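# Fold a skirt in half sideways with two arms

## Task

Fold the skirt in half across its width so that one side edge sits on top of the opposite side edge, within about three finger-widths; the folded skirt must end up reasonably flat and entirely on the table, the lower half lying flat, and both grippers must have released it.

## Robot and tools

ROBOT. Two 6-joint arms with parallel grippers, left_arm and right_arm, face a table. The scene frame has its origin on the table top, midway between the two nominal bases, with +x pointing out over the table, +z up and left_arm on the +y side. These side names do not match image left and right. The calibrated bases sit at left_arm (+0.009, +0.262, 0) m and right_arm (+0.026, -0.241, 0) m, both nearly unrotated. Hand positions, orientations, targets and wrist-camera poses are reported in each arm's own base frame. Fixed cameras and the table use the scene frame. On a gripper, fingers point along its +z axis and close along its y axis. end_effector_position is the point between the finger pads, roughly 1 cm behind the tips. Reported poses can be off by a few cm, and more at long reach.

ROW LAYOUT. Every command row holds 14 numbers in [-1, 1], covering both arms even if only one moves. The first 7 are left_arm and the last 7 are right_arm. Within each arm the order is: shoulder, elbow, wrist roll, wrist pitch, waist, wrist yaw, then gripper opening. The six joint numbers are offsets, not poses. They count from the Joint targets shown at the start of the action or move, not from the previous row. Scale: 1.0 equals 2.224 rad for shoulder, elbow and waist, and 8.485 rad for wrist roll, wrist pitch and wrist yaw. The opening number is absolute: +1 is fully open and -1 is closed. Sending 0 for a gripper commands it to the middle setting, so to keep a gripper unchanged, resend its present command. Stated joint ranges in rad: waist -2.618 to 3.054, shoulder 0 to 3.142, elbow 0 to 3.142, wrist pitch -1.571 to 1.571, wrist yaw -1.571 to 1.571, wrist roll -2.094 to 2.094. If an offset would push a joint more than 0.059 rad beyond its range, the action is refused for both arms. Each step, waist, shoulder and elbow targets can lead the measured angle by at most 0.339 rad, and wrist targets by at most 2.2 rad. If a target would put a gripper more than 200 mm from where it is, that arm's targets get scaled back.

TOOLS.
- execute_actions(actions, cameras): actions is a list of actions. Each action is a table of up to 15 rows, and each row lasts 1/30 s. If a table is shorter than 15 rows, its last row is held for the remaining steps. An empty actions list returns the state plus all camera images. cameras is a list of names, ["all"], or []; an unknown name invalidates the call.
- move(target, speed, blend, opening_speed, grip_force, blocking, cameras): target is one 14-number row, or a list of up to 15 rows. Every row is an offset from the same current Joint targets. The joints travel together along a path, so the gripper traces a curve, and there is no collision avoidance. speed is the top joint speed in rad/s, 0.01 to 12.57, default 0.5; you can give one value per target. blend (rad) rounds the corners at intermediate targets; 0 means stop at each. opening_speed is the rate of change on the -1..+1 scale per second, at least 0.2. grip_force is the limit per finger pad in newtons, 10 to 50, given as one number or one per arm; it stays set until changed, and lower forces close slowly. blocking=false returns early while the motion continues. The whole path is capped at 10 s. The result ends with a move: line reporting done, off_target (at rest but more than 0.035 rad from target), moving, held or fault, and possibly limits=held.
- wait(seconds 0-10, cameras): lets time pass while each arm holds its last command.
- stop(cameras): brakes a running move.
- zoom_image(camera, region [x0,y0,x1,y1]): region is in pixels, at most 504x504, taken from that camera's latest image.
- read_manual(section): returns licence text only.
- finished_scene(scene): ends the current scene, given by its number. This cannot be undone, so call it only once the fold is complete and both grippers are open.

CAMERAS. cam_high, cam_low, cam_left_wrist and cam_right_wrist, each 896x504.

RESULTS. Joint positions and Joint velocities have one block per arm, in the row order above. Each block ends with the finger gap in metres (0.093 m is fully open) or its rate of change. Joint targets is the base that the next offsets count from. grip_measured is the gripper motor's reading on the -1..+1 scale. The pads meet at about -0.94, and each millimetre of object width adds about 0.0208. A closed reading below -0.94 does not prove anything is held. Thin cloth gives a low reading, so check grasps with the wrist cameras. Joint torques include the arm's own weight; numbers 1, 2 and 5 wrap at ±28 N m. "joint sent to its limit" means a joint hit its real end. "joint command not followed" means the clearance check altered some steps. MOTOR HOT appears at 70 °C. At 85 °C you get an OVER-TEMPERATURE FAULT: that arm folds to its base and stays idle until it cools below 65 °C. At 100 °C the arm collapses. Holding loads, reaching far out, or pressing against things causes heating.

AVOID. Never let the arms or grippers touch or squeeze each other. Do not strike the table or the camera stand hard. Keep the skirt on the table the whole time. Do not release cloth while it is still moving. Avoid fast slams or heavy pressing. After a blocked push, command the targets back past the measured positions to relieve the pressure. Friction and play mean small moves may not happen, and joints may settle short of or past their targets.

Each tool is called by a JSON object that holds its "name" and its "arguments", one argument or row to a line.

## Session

{"name": "execute_actions", "arguments": {
  "actions": []
}}

Scene clock: 0.00 s.
left_arm: end_effector_position=(+0.3864, +0.0076, +0.0920) grip_measured=+1.000 end_effector_quat_wxyz=(+0.573, -0.003, +0.819, +0.018) | right_arm: end_effector_position=(+0.3730, -0.0592, +0.0812) grip_measured=+1.000 end_effector_quat_wxyz=(+0.565, +0.141, +0.805, -0.114)
Joint names: [shoulder, elbow, wrist roll, wrist pitch, waist, wrist yaw]
Joint positions: left_arm=[1.525 0.355 0.019 0.82 0.009 -0.024 0.093] | right_arm=[1.578 0.328 0.102 0.886 -0.006 0.345 0.093]
Joint velocities: within noise
Joint torques (N m): no reading
Heat: left arm: 39 °C; right arm: 33 °C.
Joint targets: left_arm=[1.514 0.368 0.012 0.820 0.010 -0.031] | right_arm=[1.567 0.340 0.096 0.889 -0.006 0.351]
Tool commands: left_gripper/opening=+1.0 right_gripper/opening=+1.0

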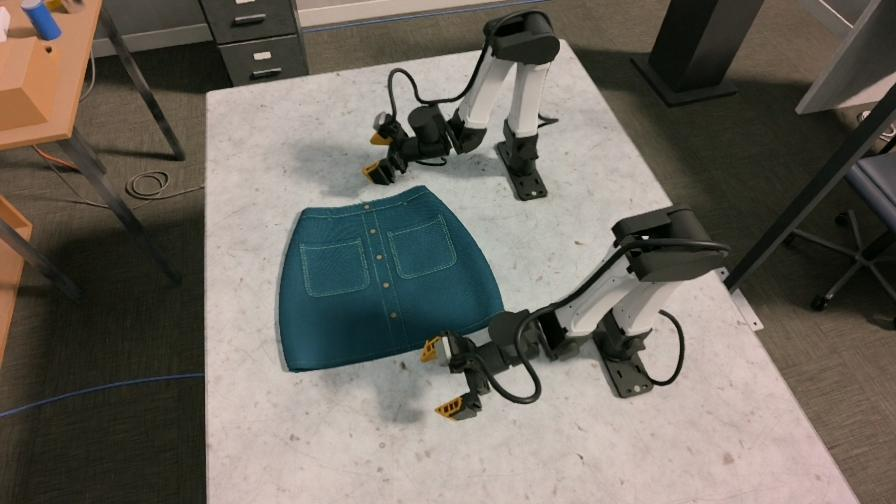

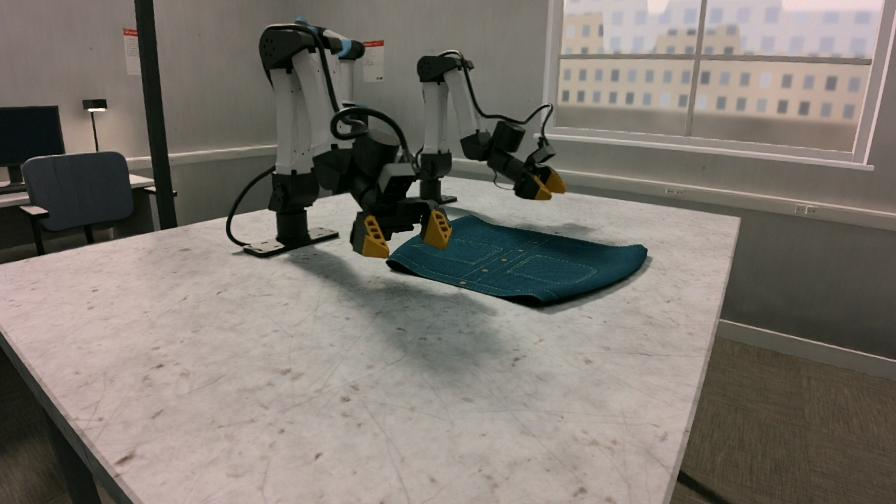

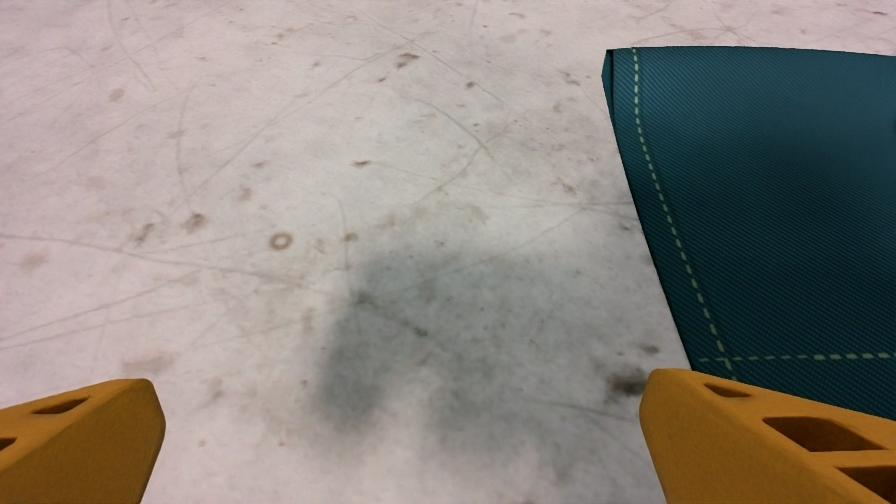

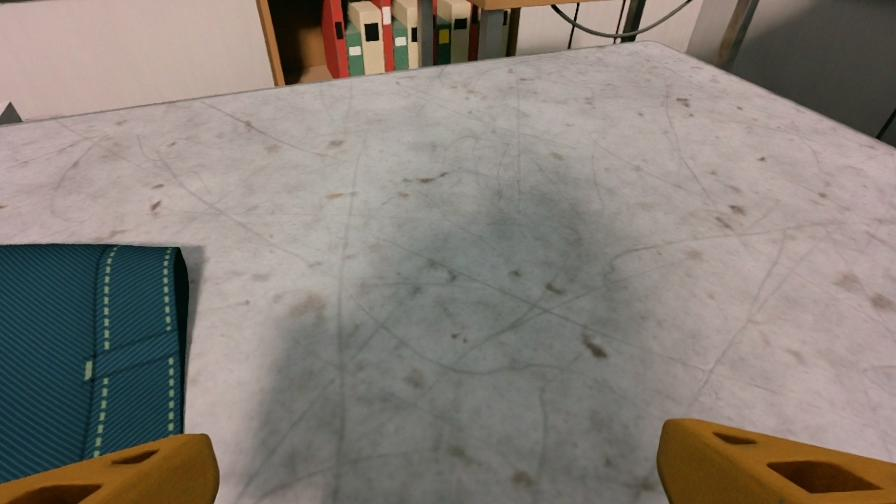

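{"name": "move", "arguments": {
  "target": [-0.0267, 0.3388, 0.1153, -0.2425, -0.2693, 0.0037, 0.1, -0.0241, 0.3756, -0.1824, -0.2501, 0.0571, -0.0414, 0.1],
  "speed": 1.0,
  "cameras": ["all"]
}}

{"name": "zoom_image", "arguments": {
  "camera": "cam_high",
  "region": [270, 170, 530, 390]
}}

{"name": "zoom_image", "arguments": {
  "camera": "cam_low",
  "region": [360, 190, 680, 320]
}}

Scene clock: 29.87 s.
left_arm: end_effector_position=(+0.1955, -0.1280, +0.0943) grip_measured=+0.103 end_effector_quat_wxyz=(-0.026, +0.704, +0.709, +0.003) | right_arm: end_effector_position=(+0.2464, +0.0235, +0.0940) grip_measured=+0.101 end_effector_quat_wxyz=(+0.027, +0.697, -0.717, -0.010)
Joint names: [shoulder, elbow, wrist roll, wrist pitch, waist, wrist yaw]
Joint positions: left_arm=[1.482 1.082 0.973 -1.22 -0.591 -0.015 0.05] | right_arm=[1.539 1.135 -1.435 -1.22 0.107 0.018 0.05]
Joint torques (N m): left_arm=[-5.86 9.55 0.12 0.17 0.1 0.03] | right_arm=[-7.15 7.79 -0.07 0.01 0.36 -0.24]
Heat: left arm: 42 °C; right arm: 37 °C.
Joint targets: left_arm=[1.455 1.122 0.991 -1.237 -0.589 0.001] | right_arm=[1.513 1.175 -1.451 -1.233 0.121 -0.001]
move: off_target (left_arm, right_arm); left_arm: the elbow is farthest, 0.039 rad from its target; right_arm: the elbow is farthest, 0.041 rad from its target

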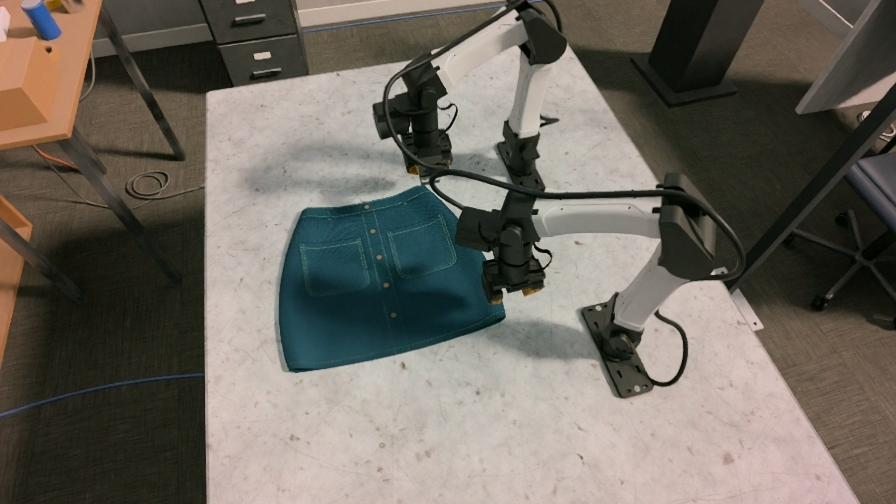

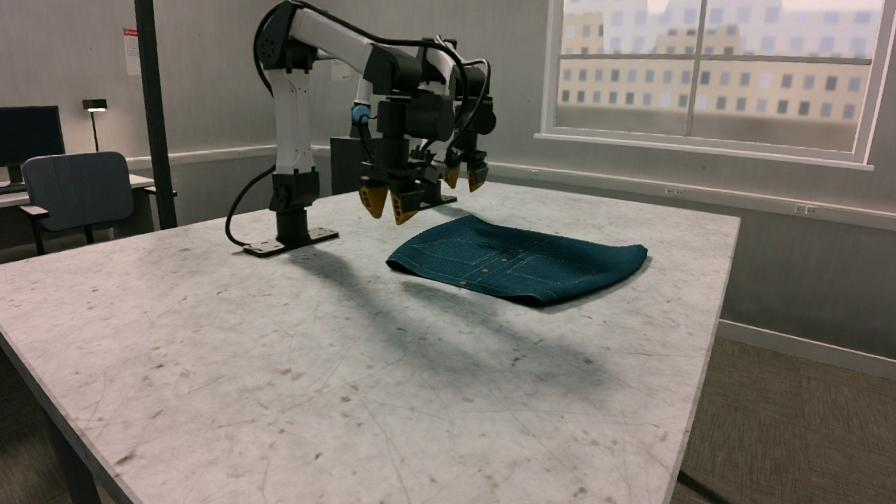

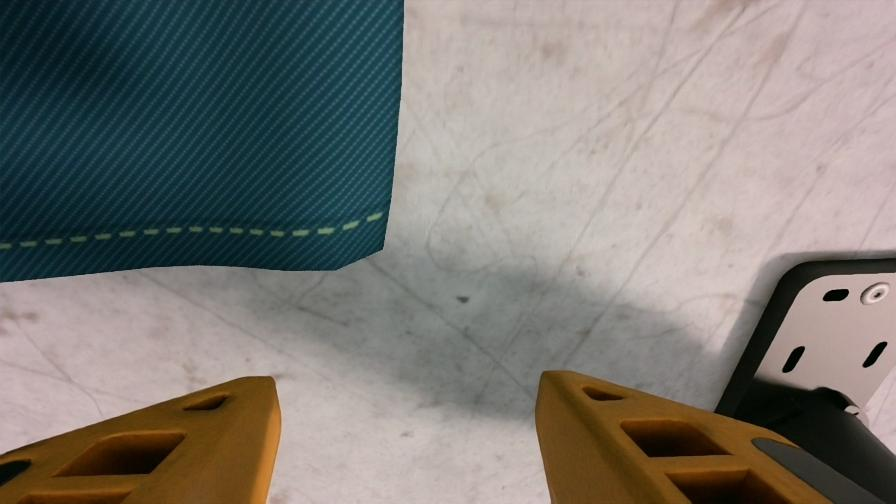

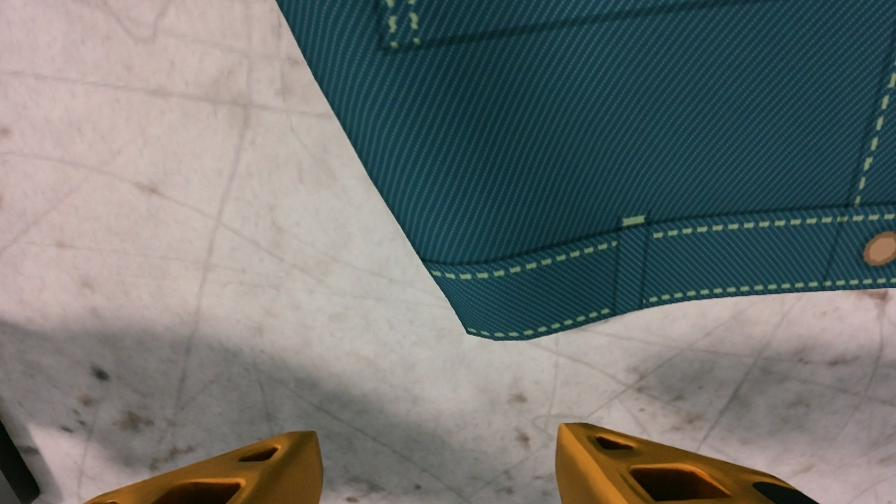

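Scaled by 1.938 from the camera's 896x504 image, which has a finer 1280x720 frame.

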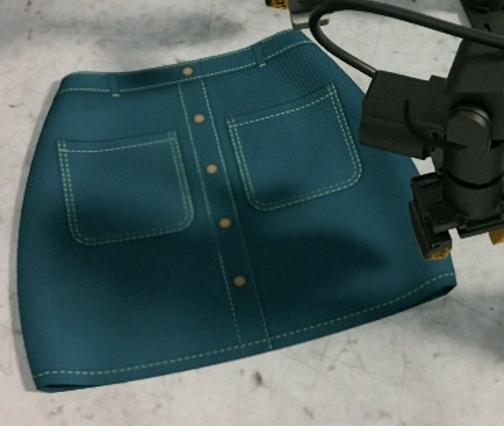

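Scaled by 1.575 from the camera's 896x504 image, which has a finer 1280x720 frame.

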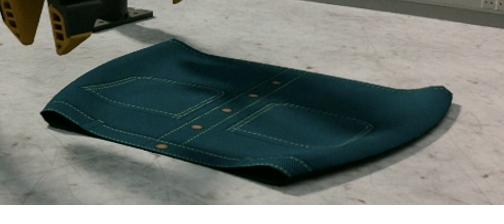

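{"name": "move", "arguments": {
  "target": [0.0763, -0.0687, -0.0045, 0.0379, -0.0166, 0, 0.1, 0.0616, -0.0706, -0.0490, 0.0347, 0.0040, 0, 0.1],
  "speed": 0.4,
  "cameras": ["all"]
}}

{"name": "zoom_image", "arguments": {
  "camera": "cam_low",
  "region": [360, 190, 520, 290]
}}

Scene clock: 68.00 s.
left_arm: end_effector_position=(+0.2156, -0.1483, +0.0369) grip_measured=+0.103 end_effector_quat_wxyz=(-0.009, +0.711, +0.703, +0.006) | right_arm: end_effector_position=(+0.2714, +0.0283, +0.0432) grip_measured=+0.101 end_effector_quat_wxyz=(+0.009, +0.832, -0.555, +0.004)
Joint names: [shoulder, elbow, wrist roll, wrist pitch, waist, wrist yaw]
Joint positions: left_arm=[1.62 0.981 0.97 -0.947 -0.612 -0.015 0.05] | right_arm=[1.642 1.032 -1.851 -0.966 0.115 0.018 0.05]
Joint torques (N m): left_arm=[-4.12 4.34 -0.14 0.72 -0.13 0.03] | right_arm=[-4.79 3.52 -0.05 0.43 0.49 -0.25]
Heat: left arm: 46 °C; right arm: 44 °C.
Joint targets: left_arm=[1.625 0.969 0.953 -0.916 -0.626 0.001] | right_arm=[1.650 1.018 -1.867 -0.939 0.130 -0.001]
move: done

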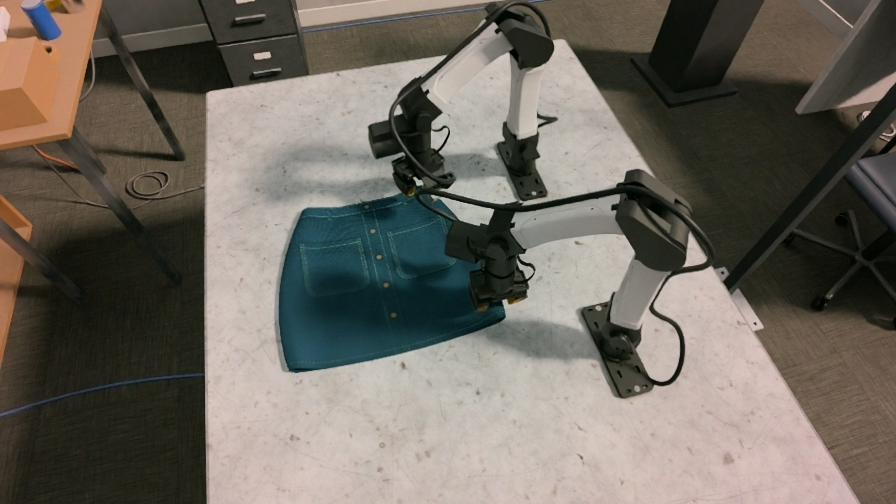

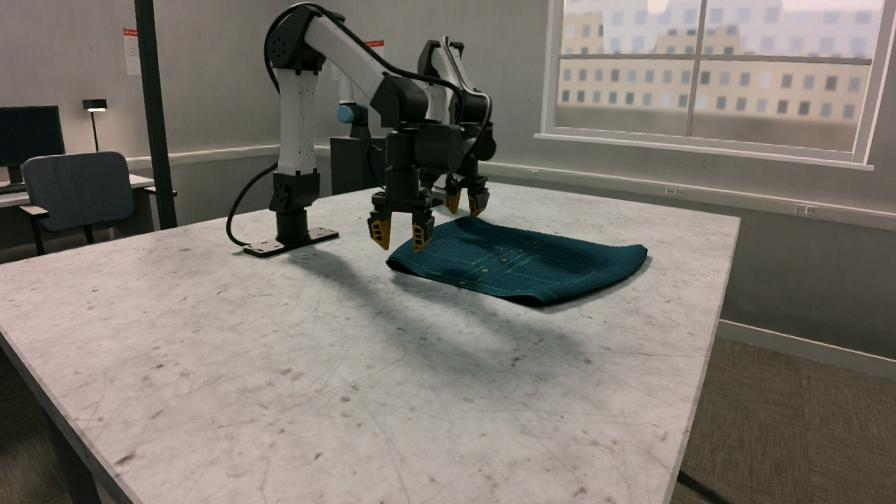

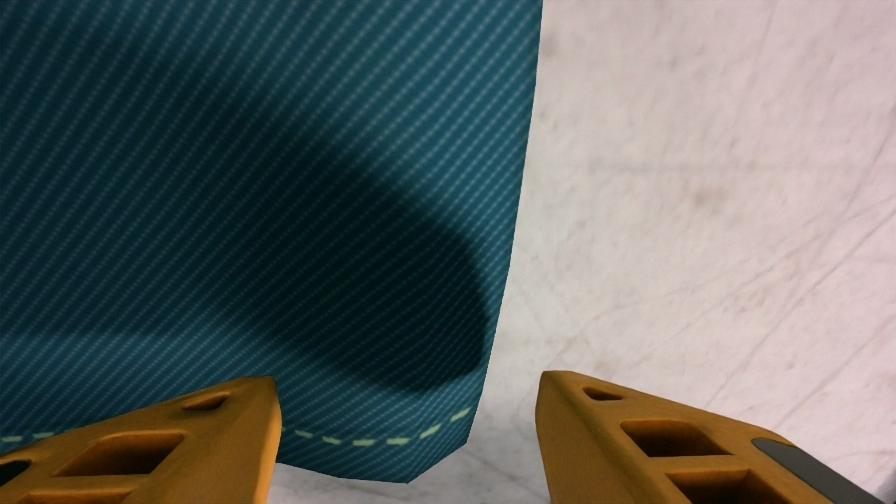

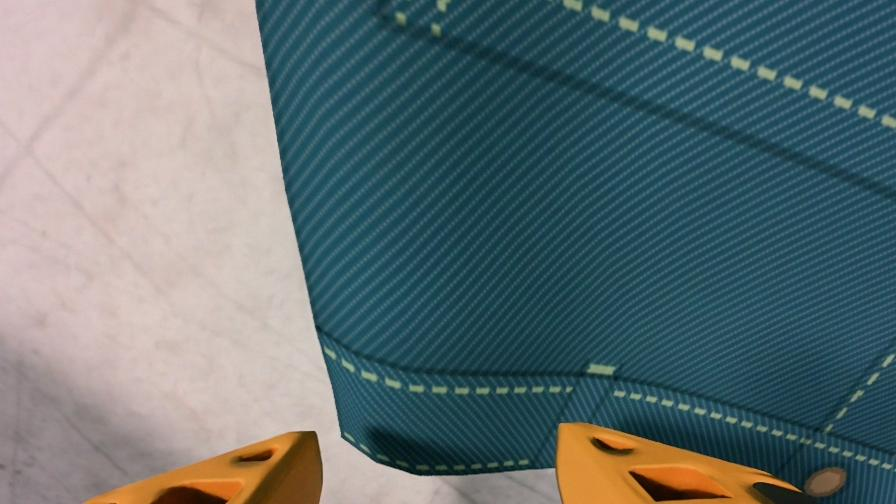

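Scaled by 3.150 from the camera's 896x504 image, which has a finer 1280x720 frame.

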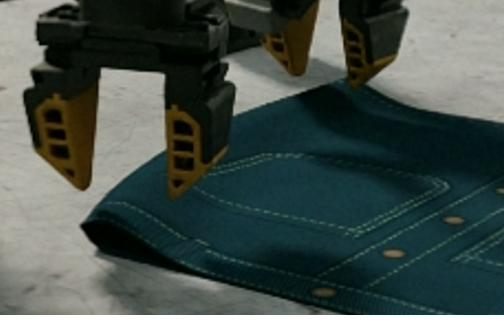

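{"name": "move", "arguments": {
  "target": [0.01115, -0.0274, -0.0013, 0.01025, -0.0049, 0, 0.1, -0.0098, -0.0559, 0.0014, 0.0121, 0.0052, 0, 0.1],
  "speed": 0.12,
  "cameras": ["all"]
}}

{"name": "zoom_image", "arguments": {
  "camera": "cam_low",
  "region": [360, 190, 520, 290]
}}

Scene clock: 91.17 s.
left_arm: end_effector_position=(+0.2115, -0.1488, +0.0180) grip_measured=+0.103 end_effector_quat_wxyz=(-0.009, +0.711, +0.703, +0.006) | right_arm: end_effector_position=(+0.2534, +0.0294, +0.0152) grip_measured=+0.101 end_effector_quat_wxyz=(+0.015, +0.835, -0.549, -0.004)
Joint names: [shoulder, elbow, wrist roll, wrist pitch, waist, wrist yaw]
Joint positions: left_arm=[1.641 0.921 0.959 -0.866 -0.623 -0.015 0.05] | right_arm=[1.642 0.909 -1.851 -0.863 0.127 0.018 0.05]
Joint torques (N m): left_arm=[-3.89 3.97 -0.13 0.78 -0.18 0.03] | right_arm=[-6.37 3.1 0.09 0.41 0.5 -0.24]
Heat: left arm: 43 °C; right arm: 40 °C.
Joint targets: left_arm=[1.649 0.908 0.942 -0.829 -0.637 0.001] | right_arm=[1.628 0.894 -1.855 -0.836 0.142 -0.001]
move: off_target (left_arm); left_arm: the wrist pitch is farthest, 0.037 rad from its target

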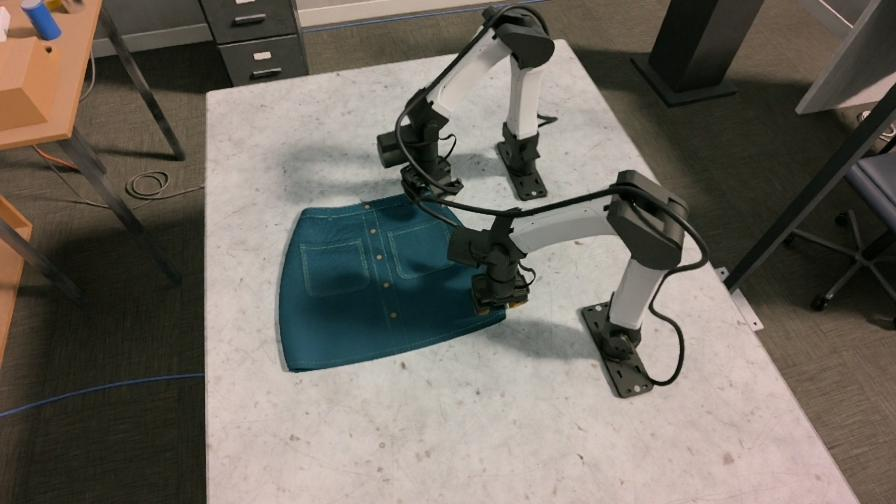

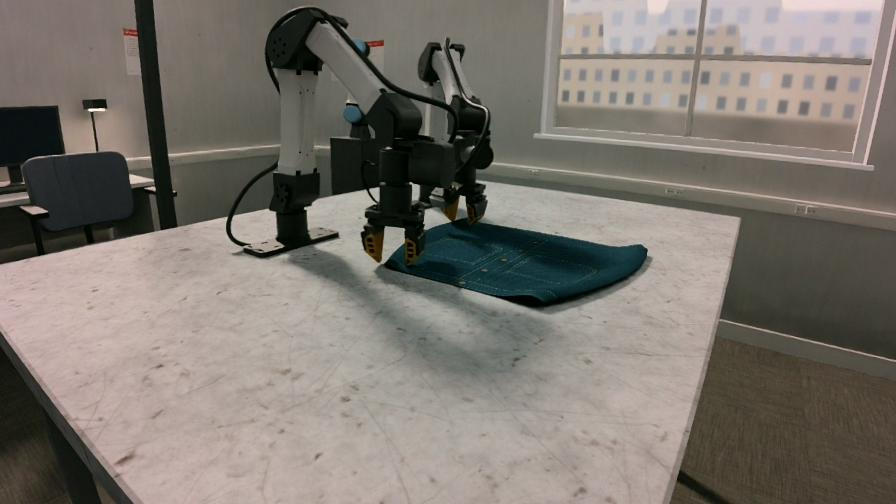

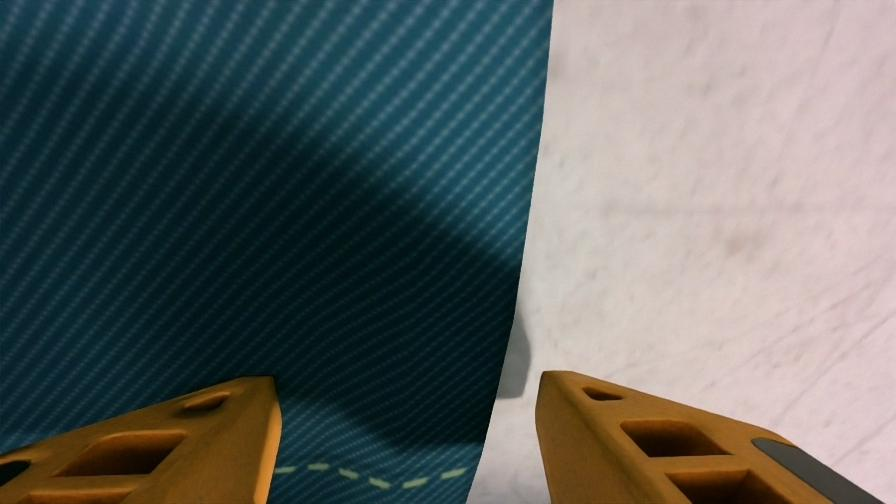

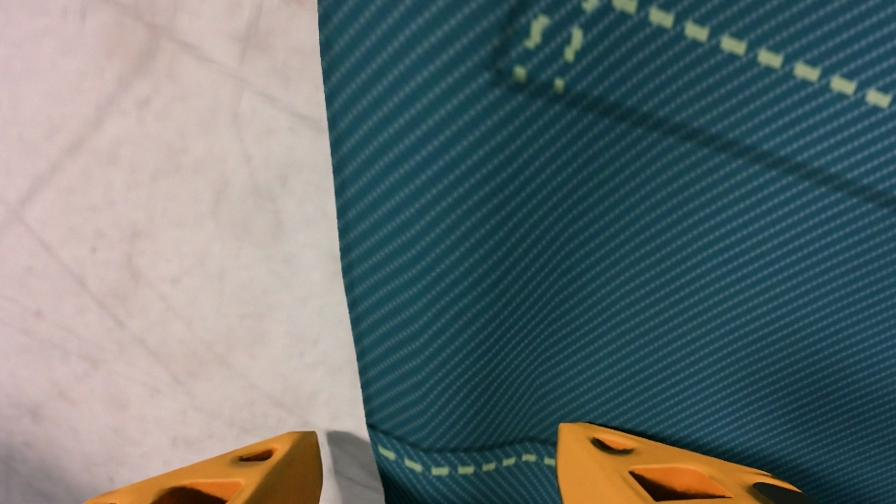

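Scaled by 3.150 from the camera's 896x504 image, which has a finer 1280x720 frame.

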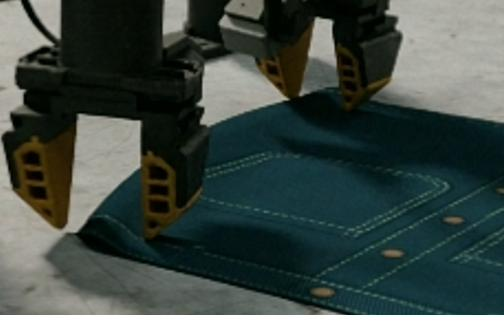

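{"name": "move", "arguments": {
  "target": [
    [0.0030, -0.0136, 0, 0.00425, 0, 0, 0.1, 0.0065, -0.0075, 0, 0.0036, 0, 0, 0.1],
    [0.0030, -0.0136, 0, 0.00425, 0, 0, -1, 0.0065, -0.0075, 0, 0.0036, 0, 0, -1]
  ],
  "speed": 0.08,
  "grip_force": 35,
  "cameras": ["all"]
}}

{"name": "zoom_image", "arguments": {
  "camera": "cam_low",
  "region": [360, 190, 520, 290]
}}

Scene clock: 105.77 s.
left_arm: end_effector_position=(+0.2238, -0.1525, +0.0159) grip_measured=-0.984 end_effector_quat_wxyz=(+0.016, +0.709, +0.704, +0.023) | right_arm: end_effector_position=(+0.2607, +0.0320, +0.0134) grip_measured=-0.974 end_effector_quat_wxyz=(+0.001, +0.836, -0.549, +0.007)
Joint names: [shoulder, elbow, wrist roll, wrist pitch, waist, wrist yaw]
Joint positions: left_arm=[1.641 0.91 0.956 -0.8 -0.623 -0.039 0] | right_arm=[1.642 0.902 -1.851 -0.82 0.129 0.01 0]
Joint torques (N m): left_arm=[-3.41 2.21 -0.11 0.6 -0.16 0.26] | right_arm=[-5.18 2.41 0.08 0.37 0.53 -0.19]
Heat: left arm: 42 °C; right arm: 38 °C.
Joint targets: left_arm=[1.656 0.878 0.942 -0.793 -0.637 0.001] | right_arm=[1.643 0.877 -1.855 -0.806 0.142 -0.001]
grip_force (N): 35, 35
move: off_target (left_arm); target 2's new numbers were sent with left_arm's wrist pitch 0.061 rad from that target; left_arm: the wrist yaw is farthest, 0.040 rad from its target

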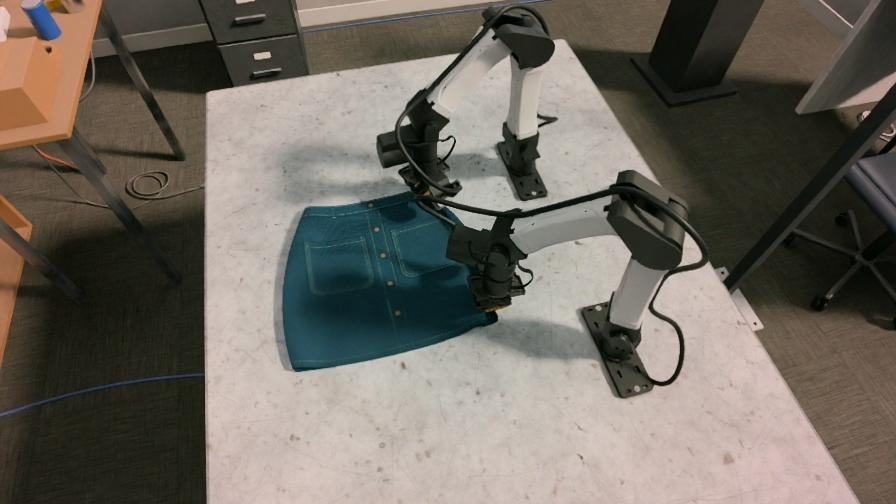

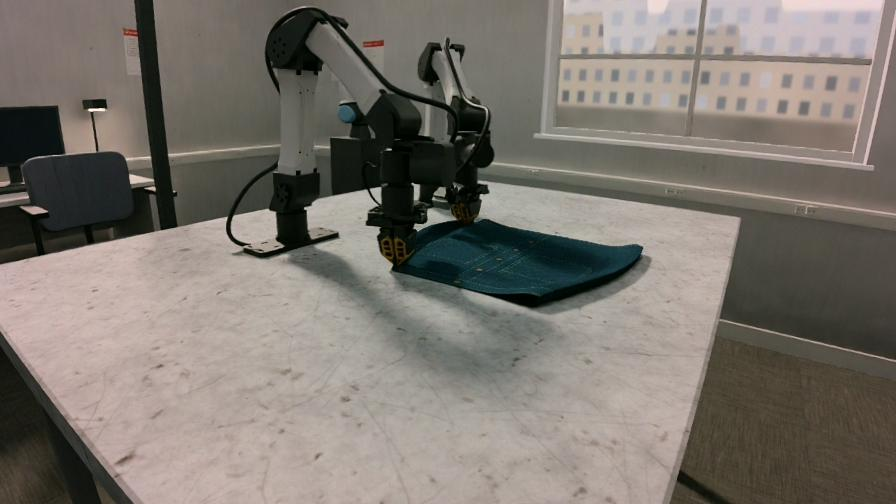

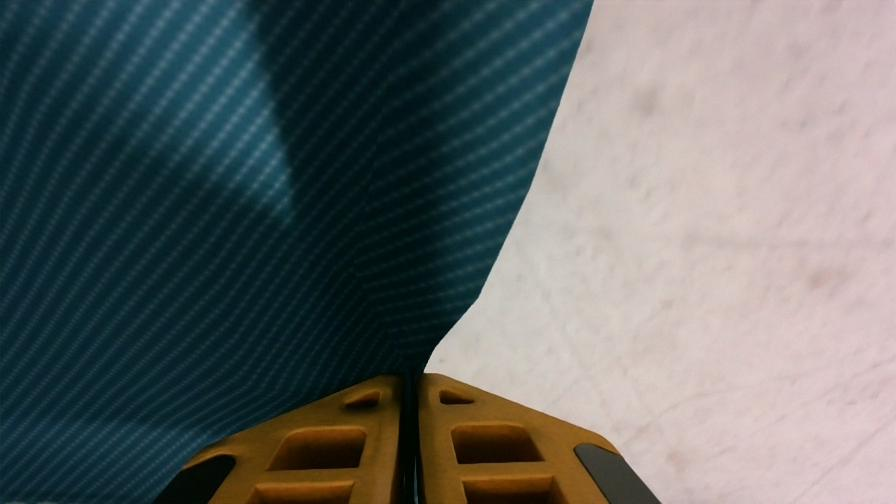

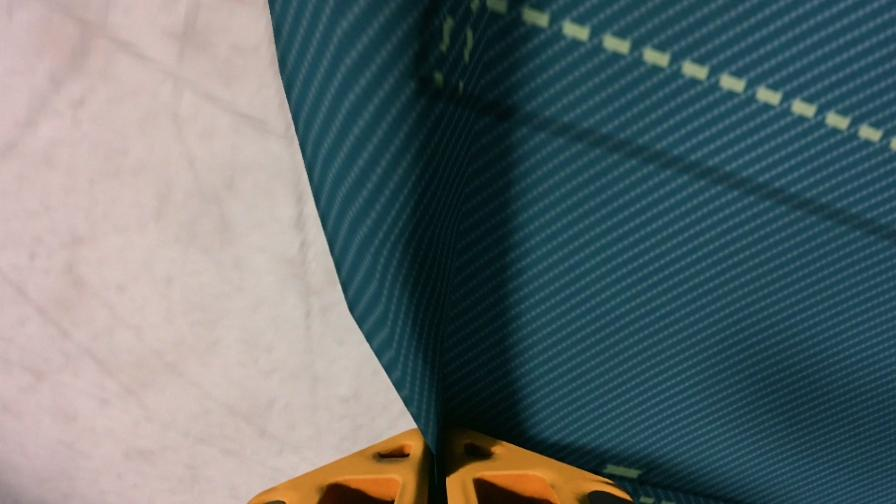

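Scaled by 3.150 from the camera's 896x504 image, which has a finer 1280x720 frame.

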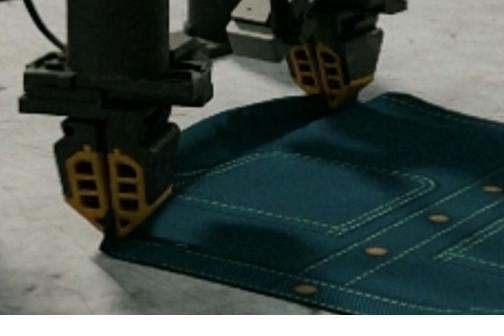

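{"name": "move", "arguments": {
  "target": [-0.0071, 0.1000, 0.0070, -0.0280, 0.0267, 0, -1, -0.0010, 0.1101, -0.0023, -0.0290, -0.0106, 0, -1],
  "speed": 0.3,
  "cameras": ["all"]
}}

{"name": "zoom_image", "arguments": {
  "camera": "cam_low",
  "region": [360, 180, 680, 320]
}}

Scene clock: 152.80 s.
left_arm: end_effector_position=(+0.2278, -0.1518, +0.0513) grip_measured=-0.984 end_effector_quat_wxyz=(-0.007, +0.709, +0.705, +0.002) | right_arm: end_effector_position=(+0.2711, +0.0334, +0.0556) grip_measured=-0.974 end_effector_quat_wxyz=(+0.011, +0.838, -0.546, -0.005)
Joint names: [shoulder, elbow, wrist roll, wrist pitch, waist, wrist yaw]
Joint positions: left_arm=[1.641 1.065 0.983 -1.007 -0.592 -0.007 0] | right_arm=[1.642 1.084 -1.858 -1.035 0.129 0.01 0]
Joint torques (N m): left_arm=[-4.94 9.02 0.11 0.18 1.26 0.03] | right_arm=[-5.74 7.45 -0.04 0.02 -0.57 -0.2]
Heat: left arm: 41 °C; right arm: 37 °C.
Joint targets: left_arm=[1.640 1.100 1.001 -1.030 -0.578 0.001] | right_arm=[1.640 1.122 -1.875 -1.052 0.118 -0.001]
grip_force (N): 35, 35
move: off_target (right_arm); right_arm: the elbow is farthest, 0.038 rad from its target

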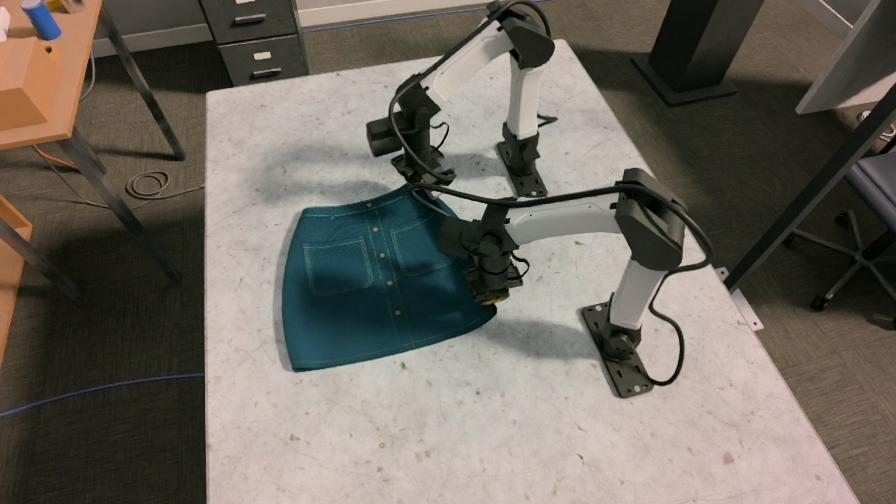

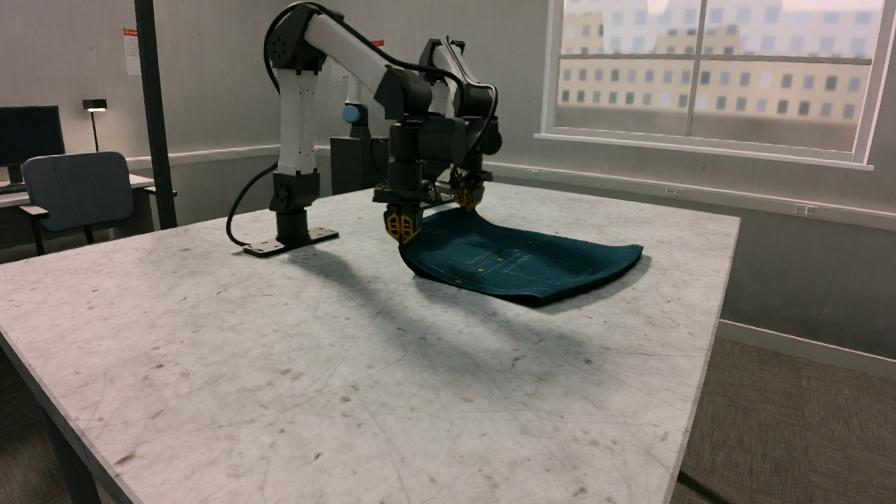

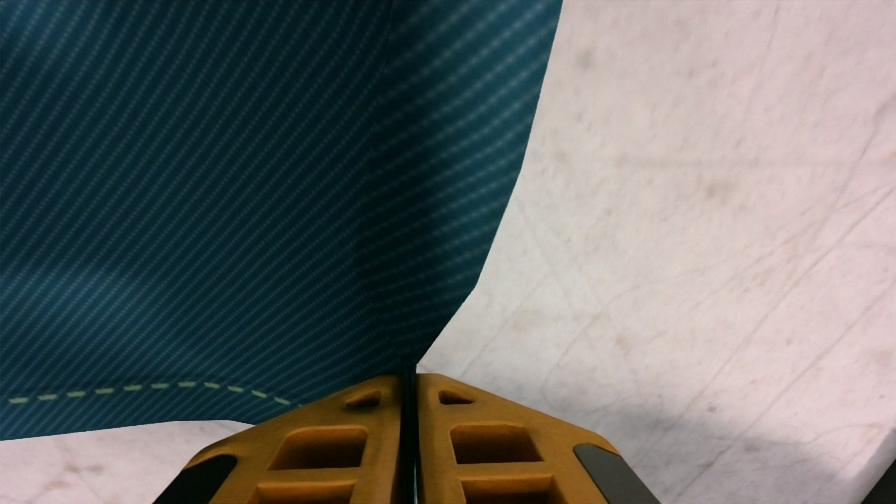

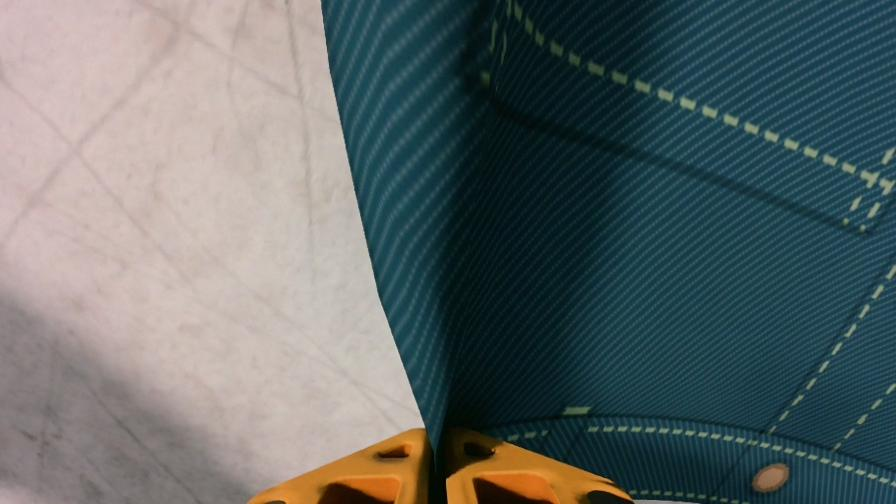

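Scaled by 1.575 from the camera's 896x504 image, which has a finer 1280x720 frame.

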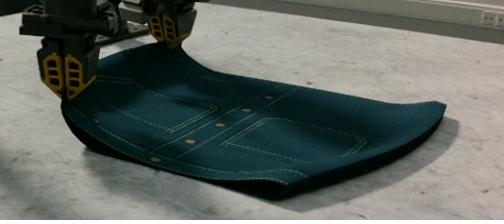

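{"name": "move", "arguments": {
  "target": [
    [0.0546, 0.2101, 0.0092, -0.0408, 0.0350, 0, -1, 0.0487, 0.1635, 0.0126, -0.0301, -0.0060, 0, -1],
    [0.1941, 0.4815, 0.0264, -0.0445, 0.1006, 0, -1, 0.1683, 0.3929, 0.0448, -0.0342, -0.0179, 0, -1],
    [0.3078, 0.5172, 0.0359, 0.0109, 0.1370, 0, -1, 0.3076, 0.5206, 0.0783, -0.0106, -0.0250, 0, -1],
    [0.4147, 0.5326, 0.0387, 0.0411, 0.1476, 0, -1, 0.3625, 0.4763, 0.0919, 0.0257, -0.0271, 0, -1]
  ],
  "speed": [0.35, 0.35, 0.3, 0.25],
  "blend": [0.08, 0.08, 0.08, 0],
  "cameras": ["all"]
}}

{"name": "zoom_image", "arguments": {
  "camera": "cam_low",
  "region": [420, 180, 680, 320]
}}

{"name": "zoom_image", "arguments": {
  "camera": "cam_high",
  "region": [260, 180, 450, 390]
}}

Scene clock: 167.63 s.
left_arm: end_effector_position=(+0.5942, -0.1542, +0.0380) grip_measured=-0.984 end_effector_quat_wxyz=(+0.225, +0.684, +0.680, +0.140) | right_arm: end_effector_position=(+0.5758, +0.0417, +0.0695) grip_measured=-0.974 end_effector_quat_wxyz=(+0.191, -0.545, +0.809, -0.115)
Joint names: [shoulder, elbow, wrist roll, wrist pitch, waist, wrist yaw]
Joint positions: left_arm=[2.543 2.24 1.322 -0.731 -0.258 -0.013 0] | right_arm=[2.429 2.196 -1.113 -0.889 0.075 0.01 0]
Joint torques (N m): left_arm=[-10.41 11.19 0.11 2.05 1.18 0.02] | right_arm=[-11.03 4.49 0.23 1.68 -0.94 -0.17]
Heat: left arm: 44 °C; right arm: 40 °C.
Joint targets: left_arm=[2.563 2.285 1.329 -0.681 -0.249 0.001] | right_arm=[2.447 2.182 -1.095 -0.834 0.058 -0.001]
grip_force (N): 35, 35
move: off_target (left_arm, right_arm); left_arm: the wrist pitch is farthest, 0.050 rad from its target; right_arm: the wrist pitch is farthest, 0.055 rad from its target

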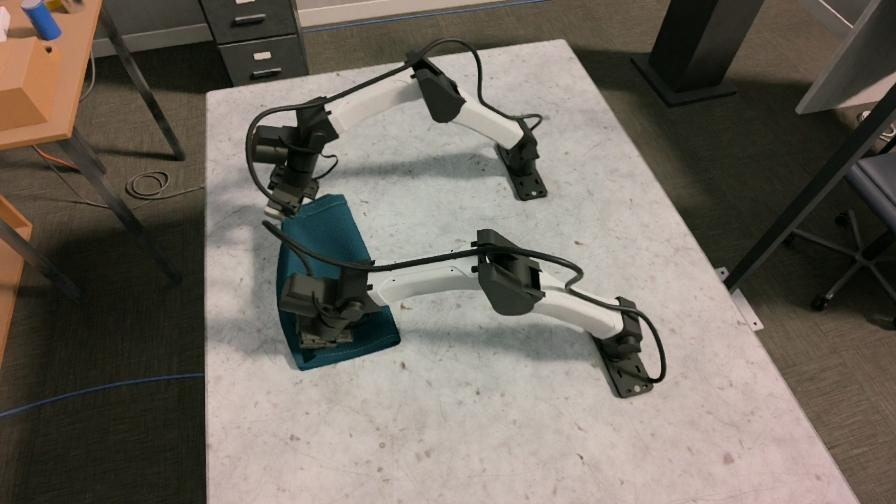

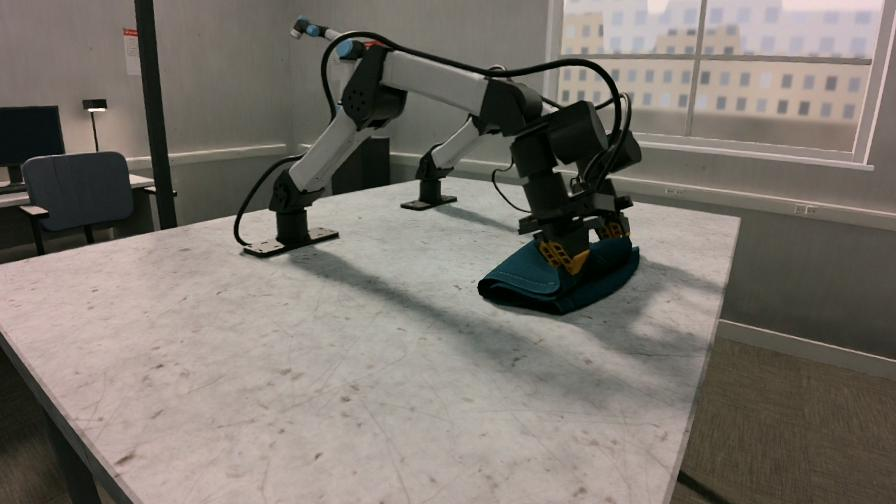

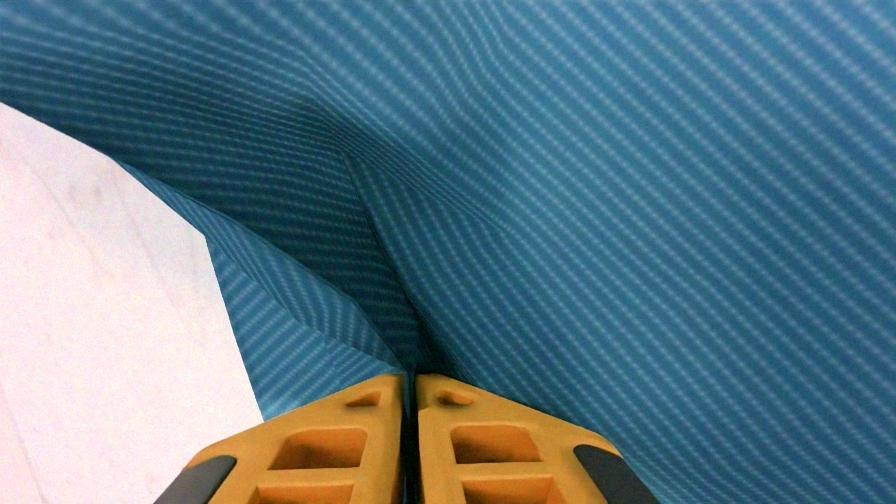

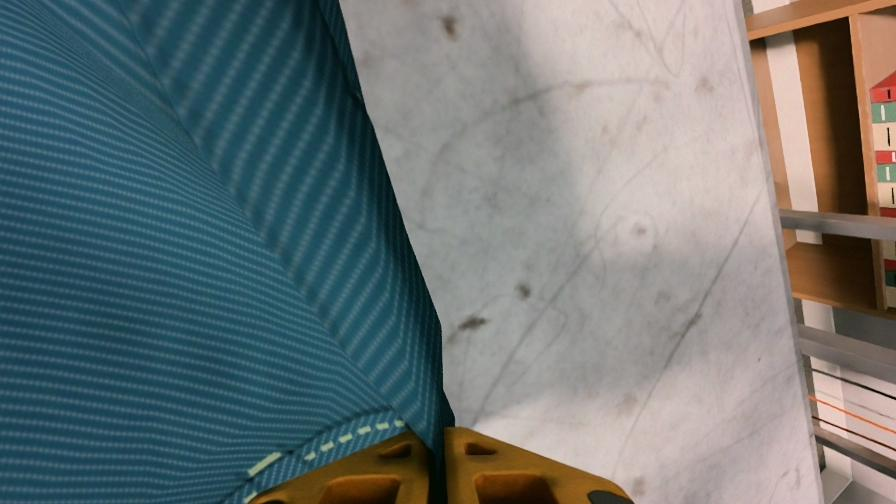

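Scaled by 1.938 from the camera's 896x504 image, which has a finer 1280x720 frame.

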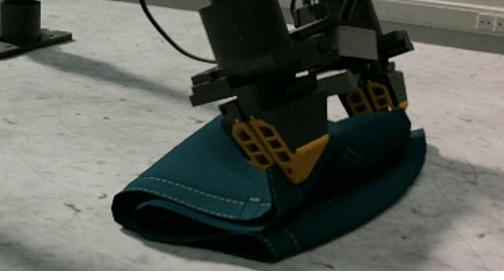

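Scaled by 2.400 from the camera's 896x504 image, which has a finer 1280x720 frame.

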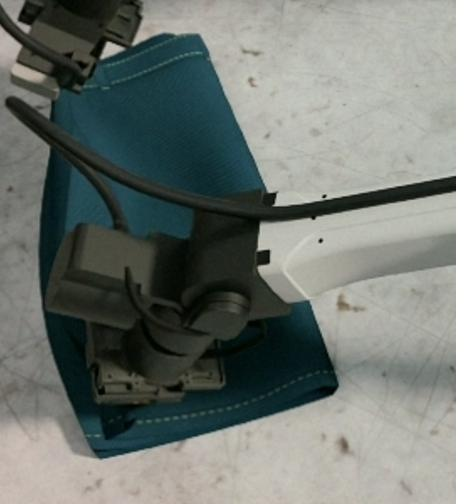

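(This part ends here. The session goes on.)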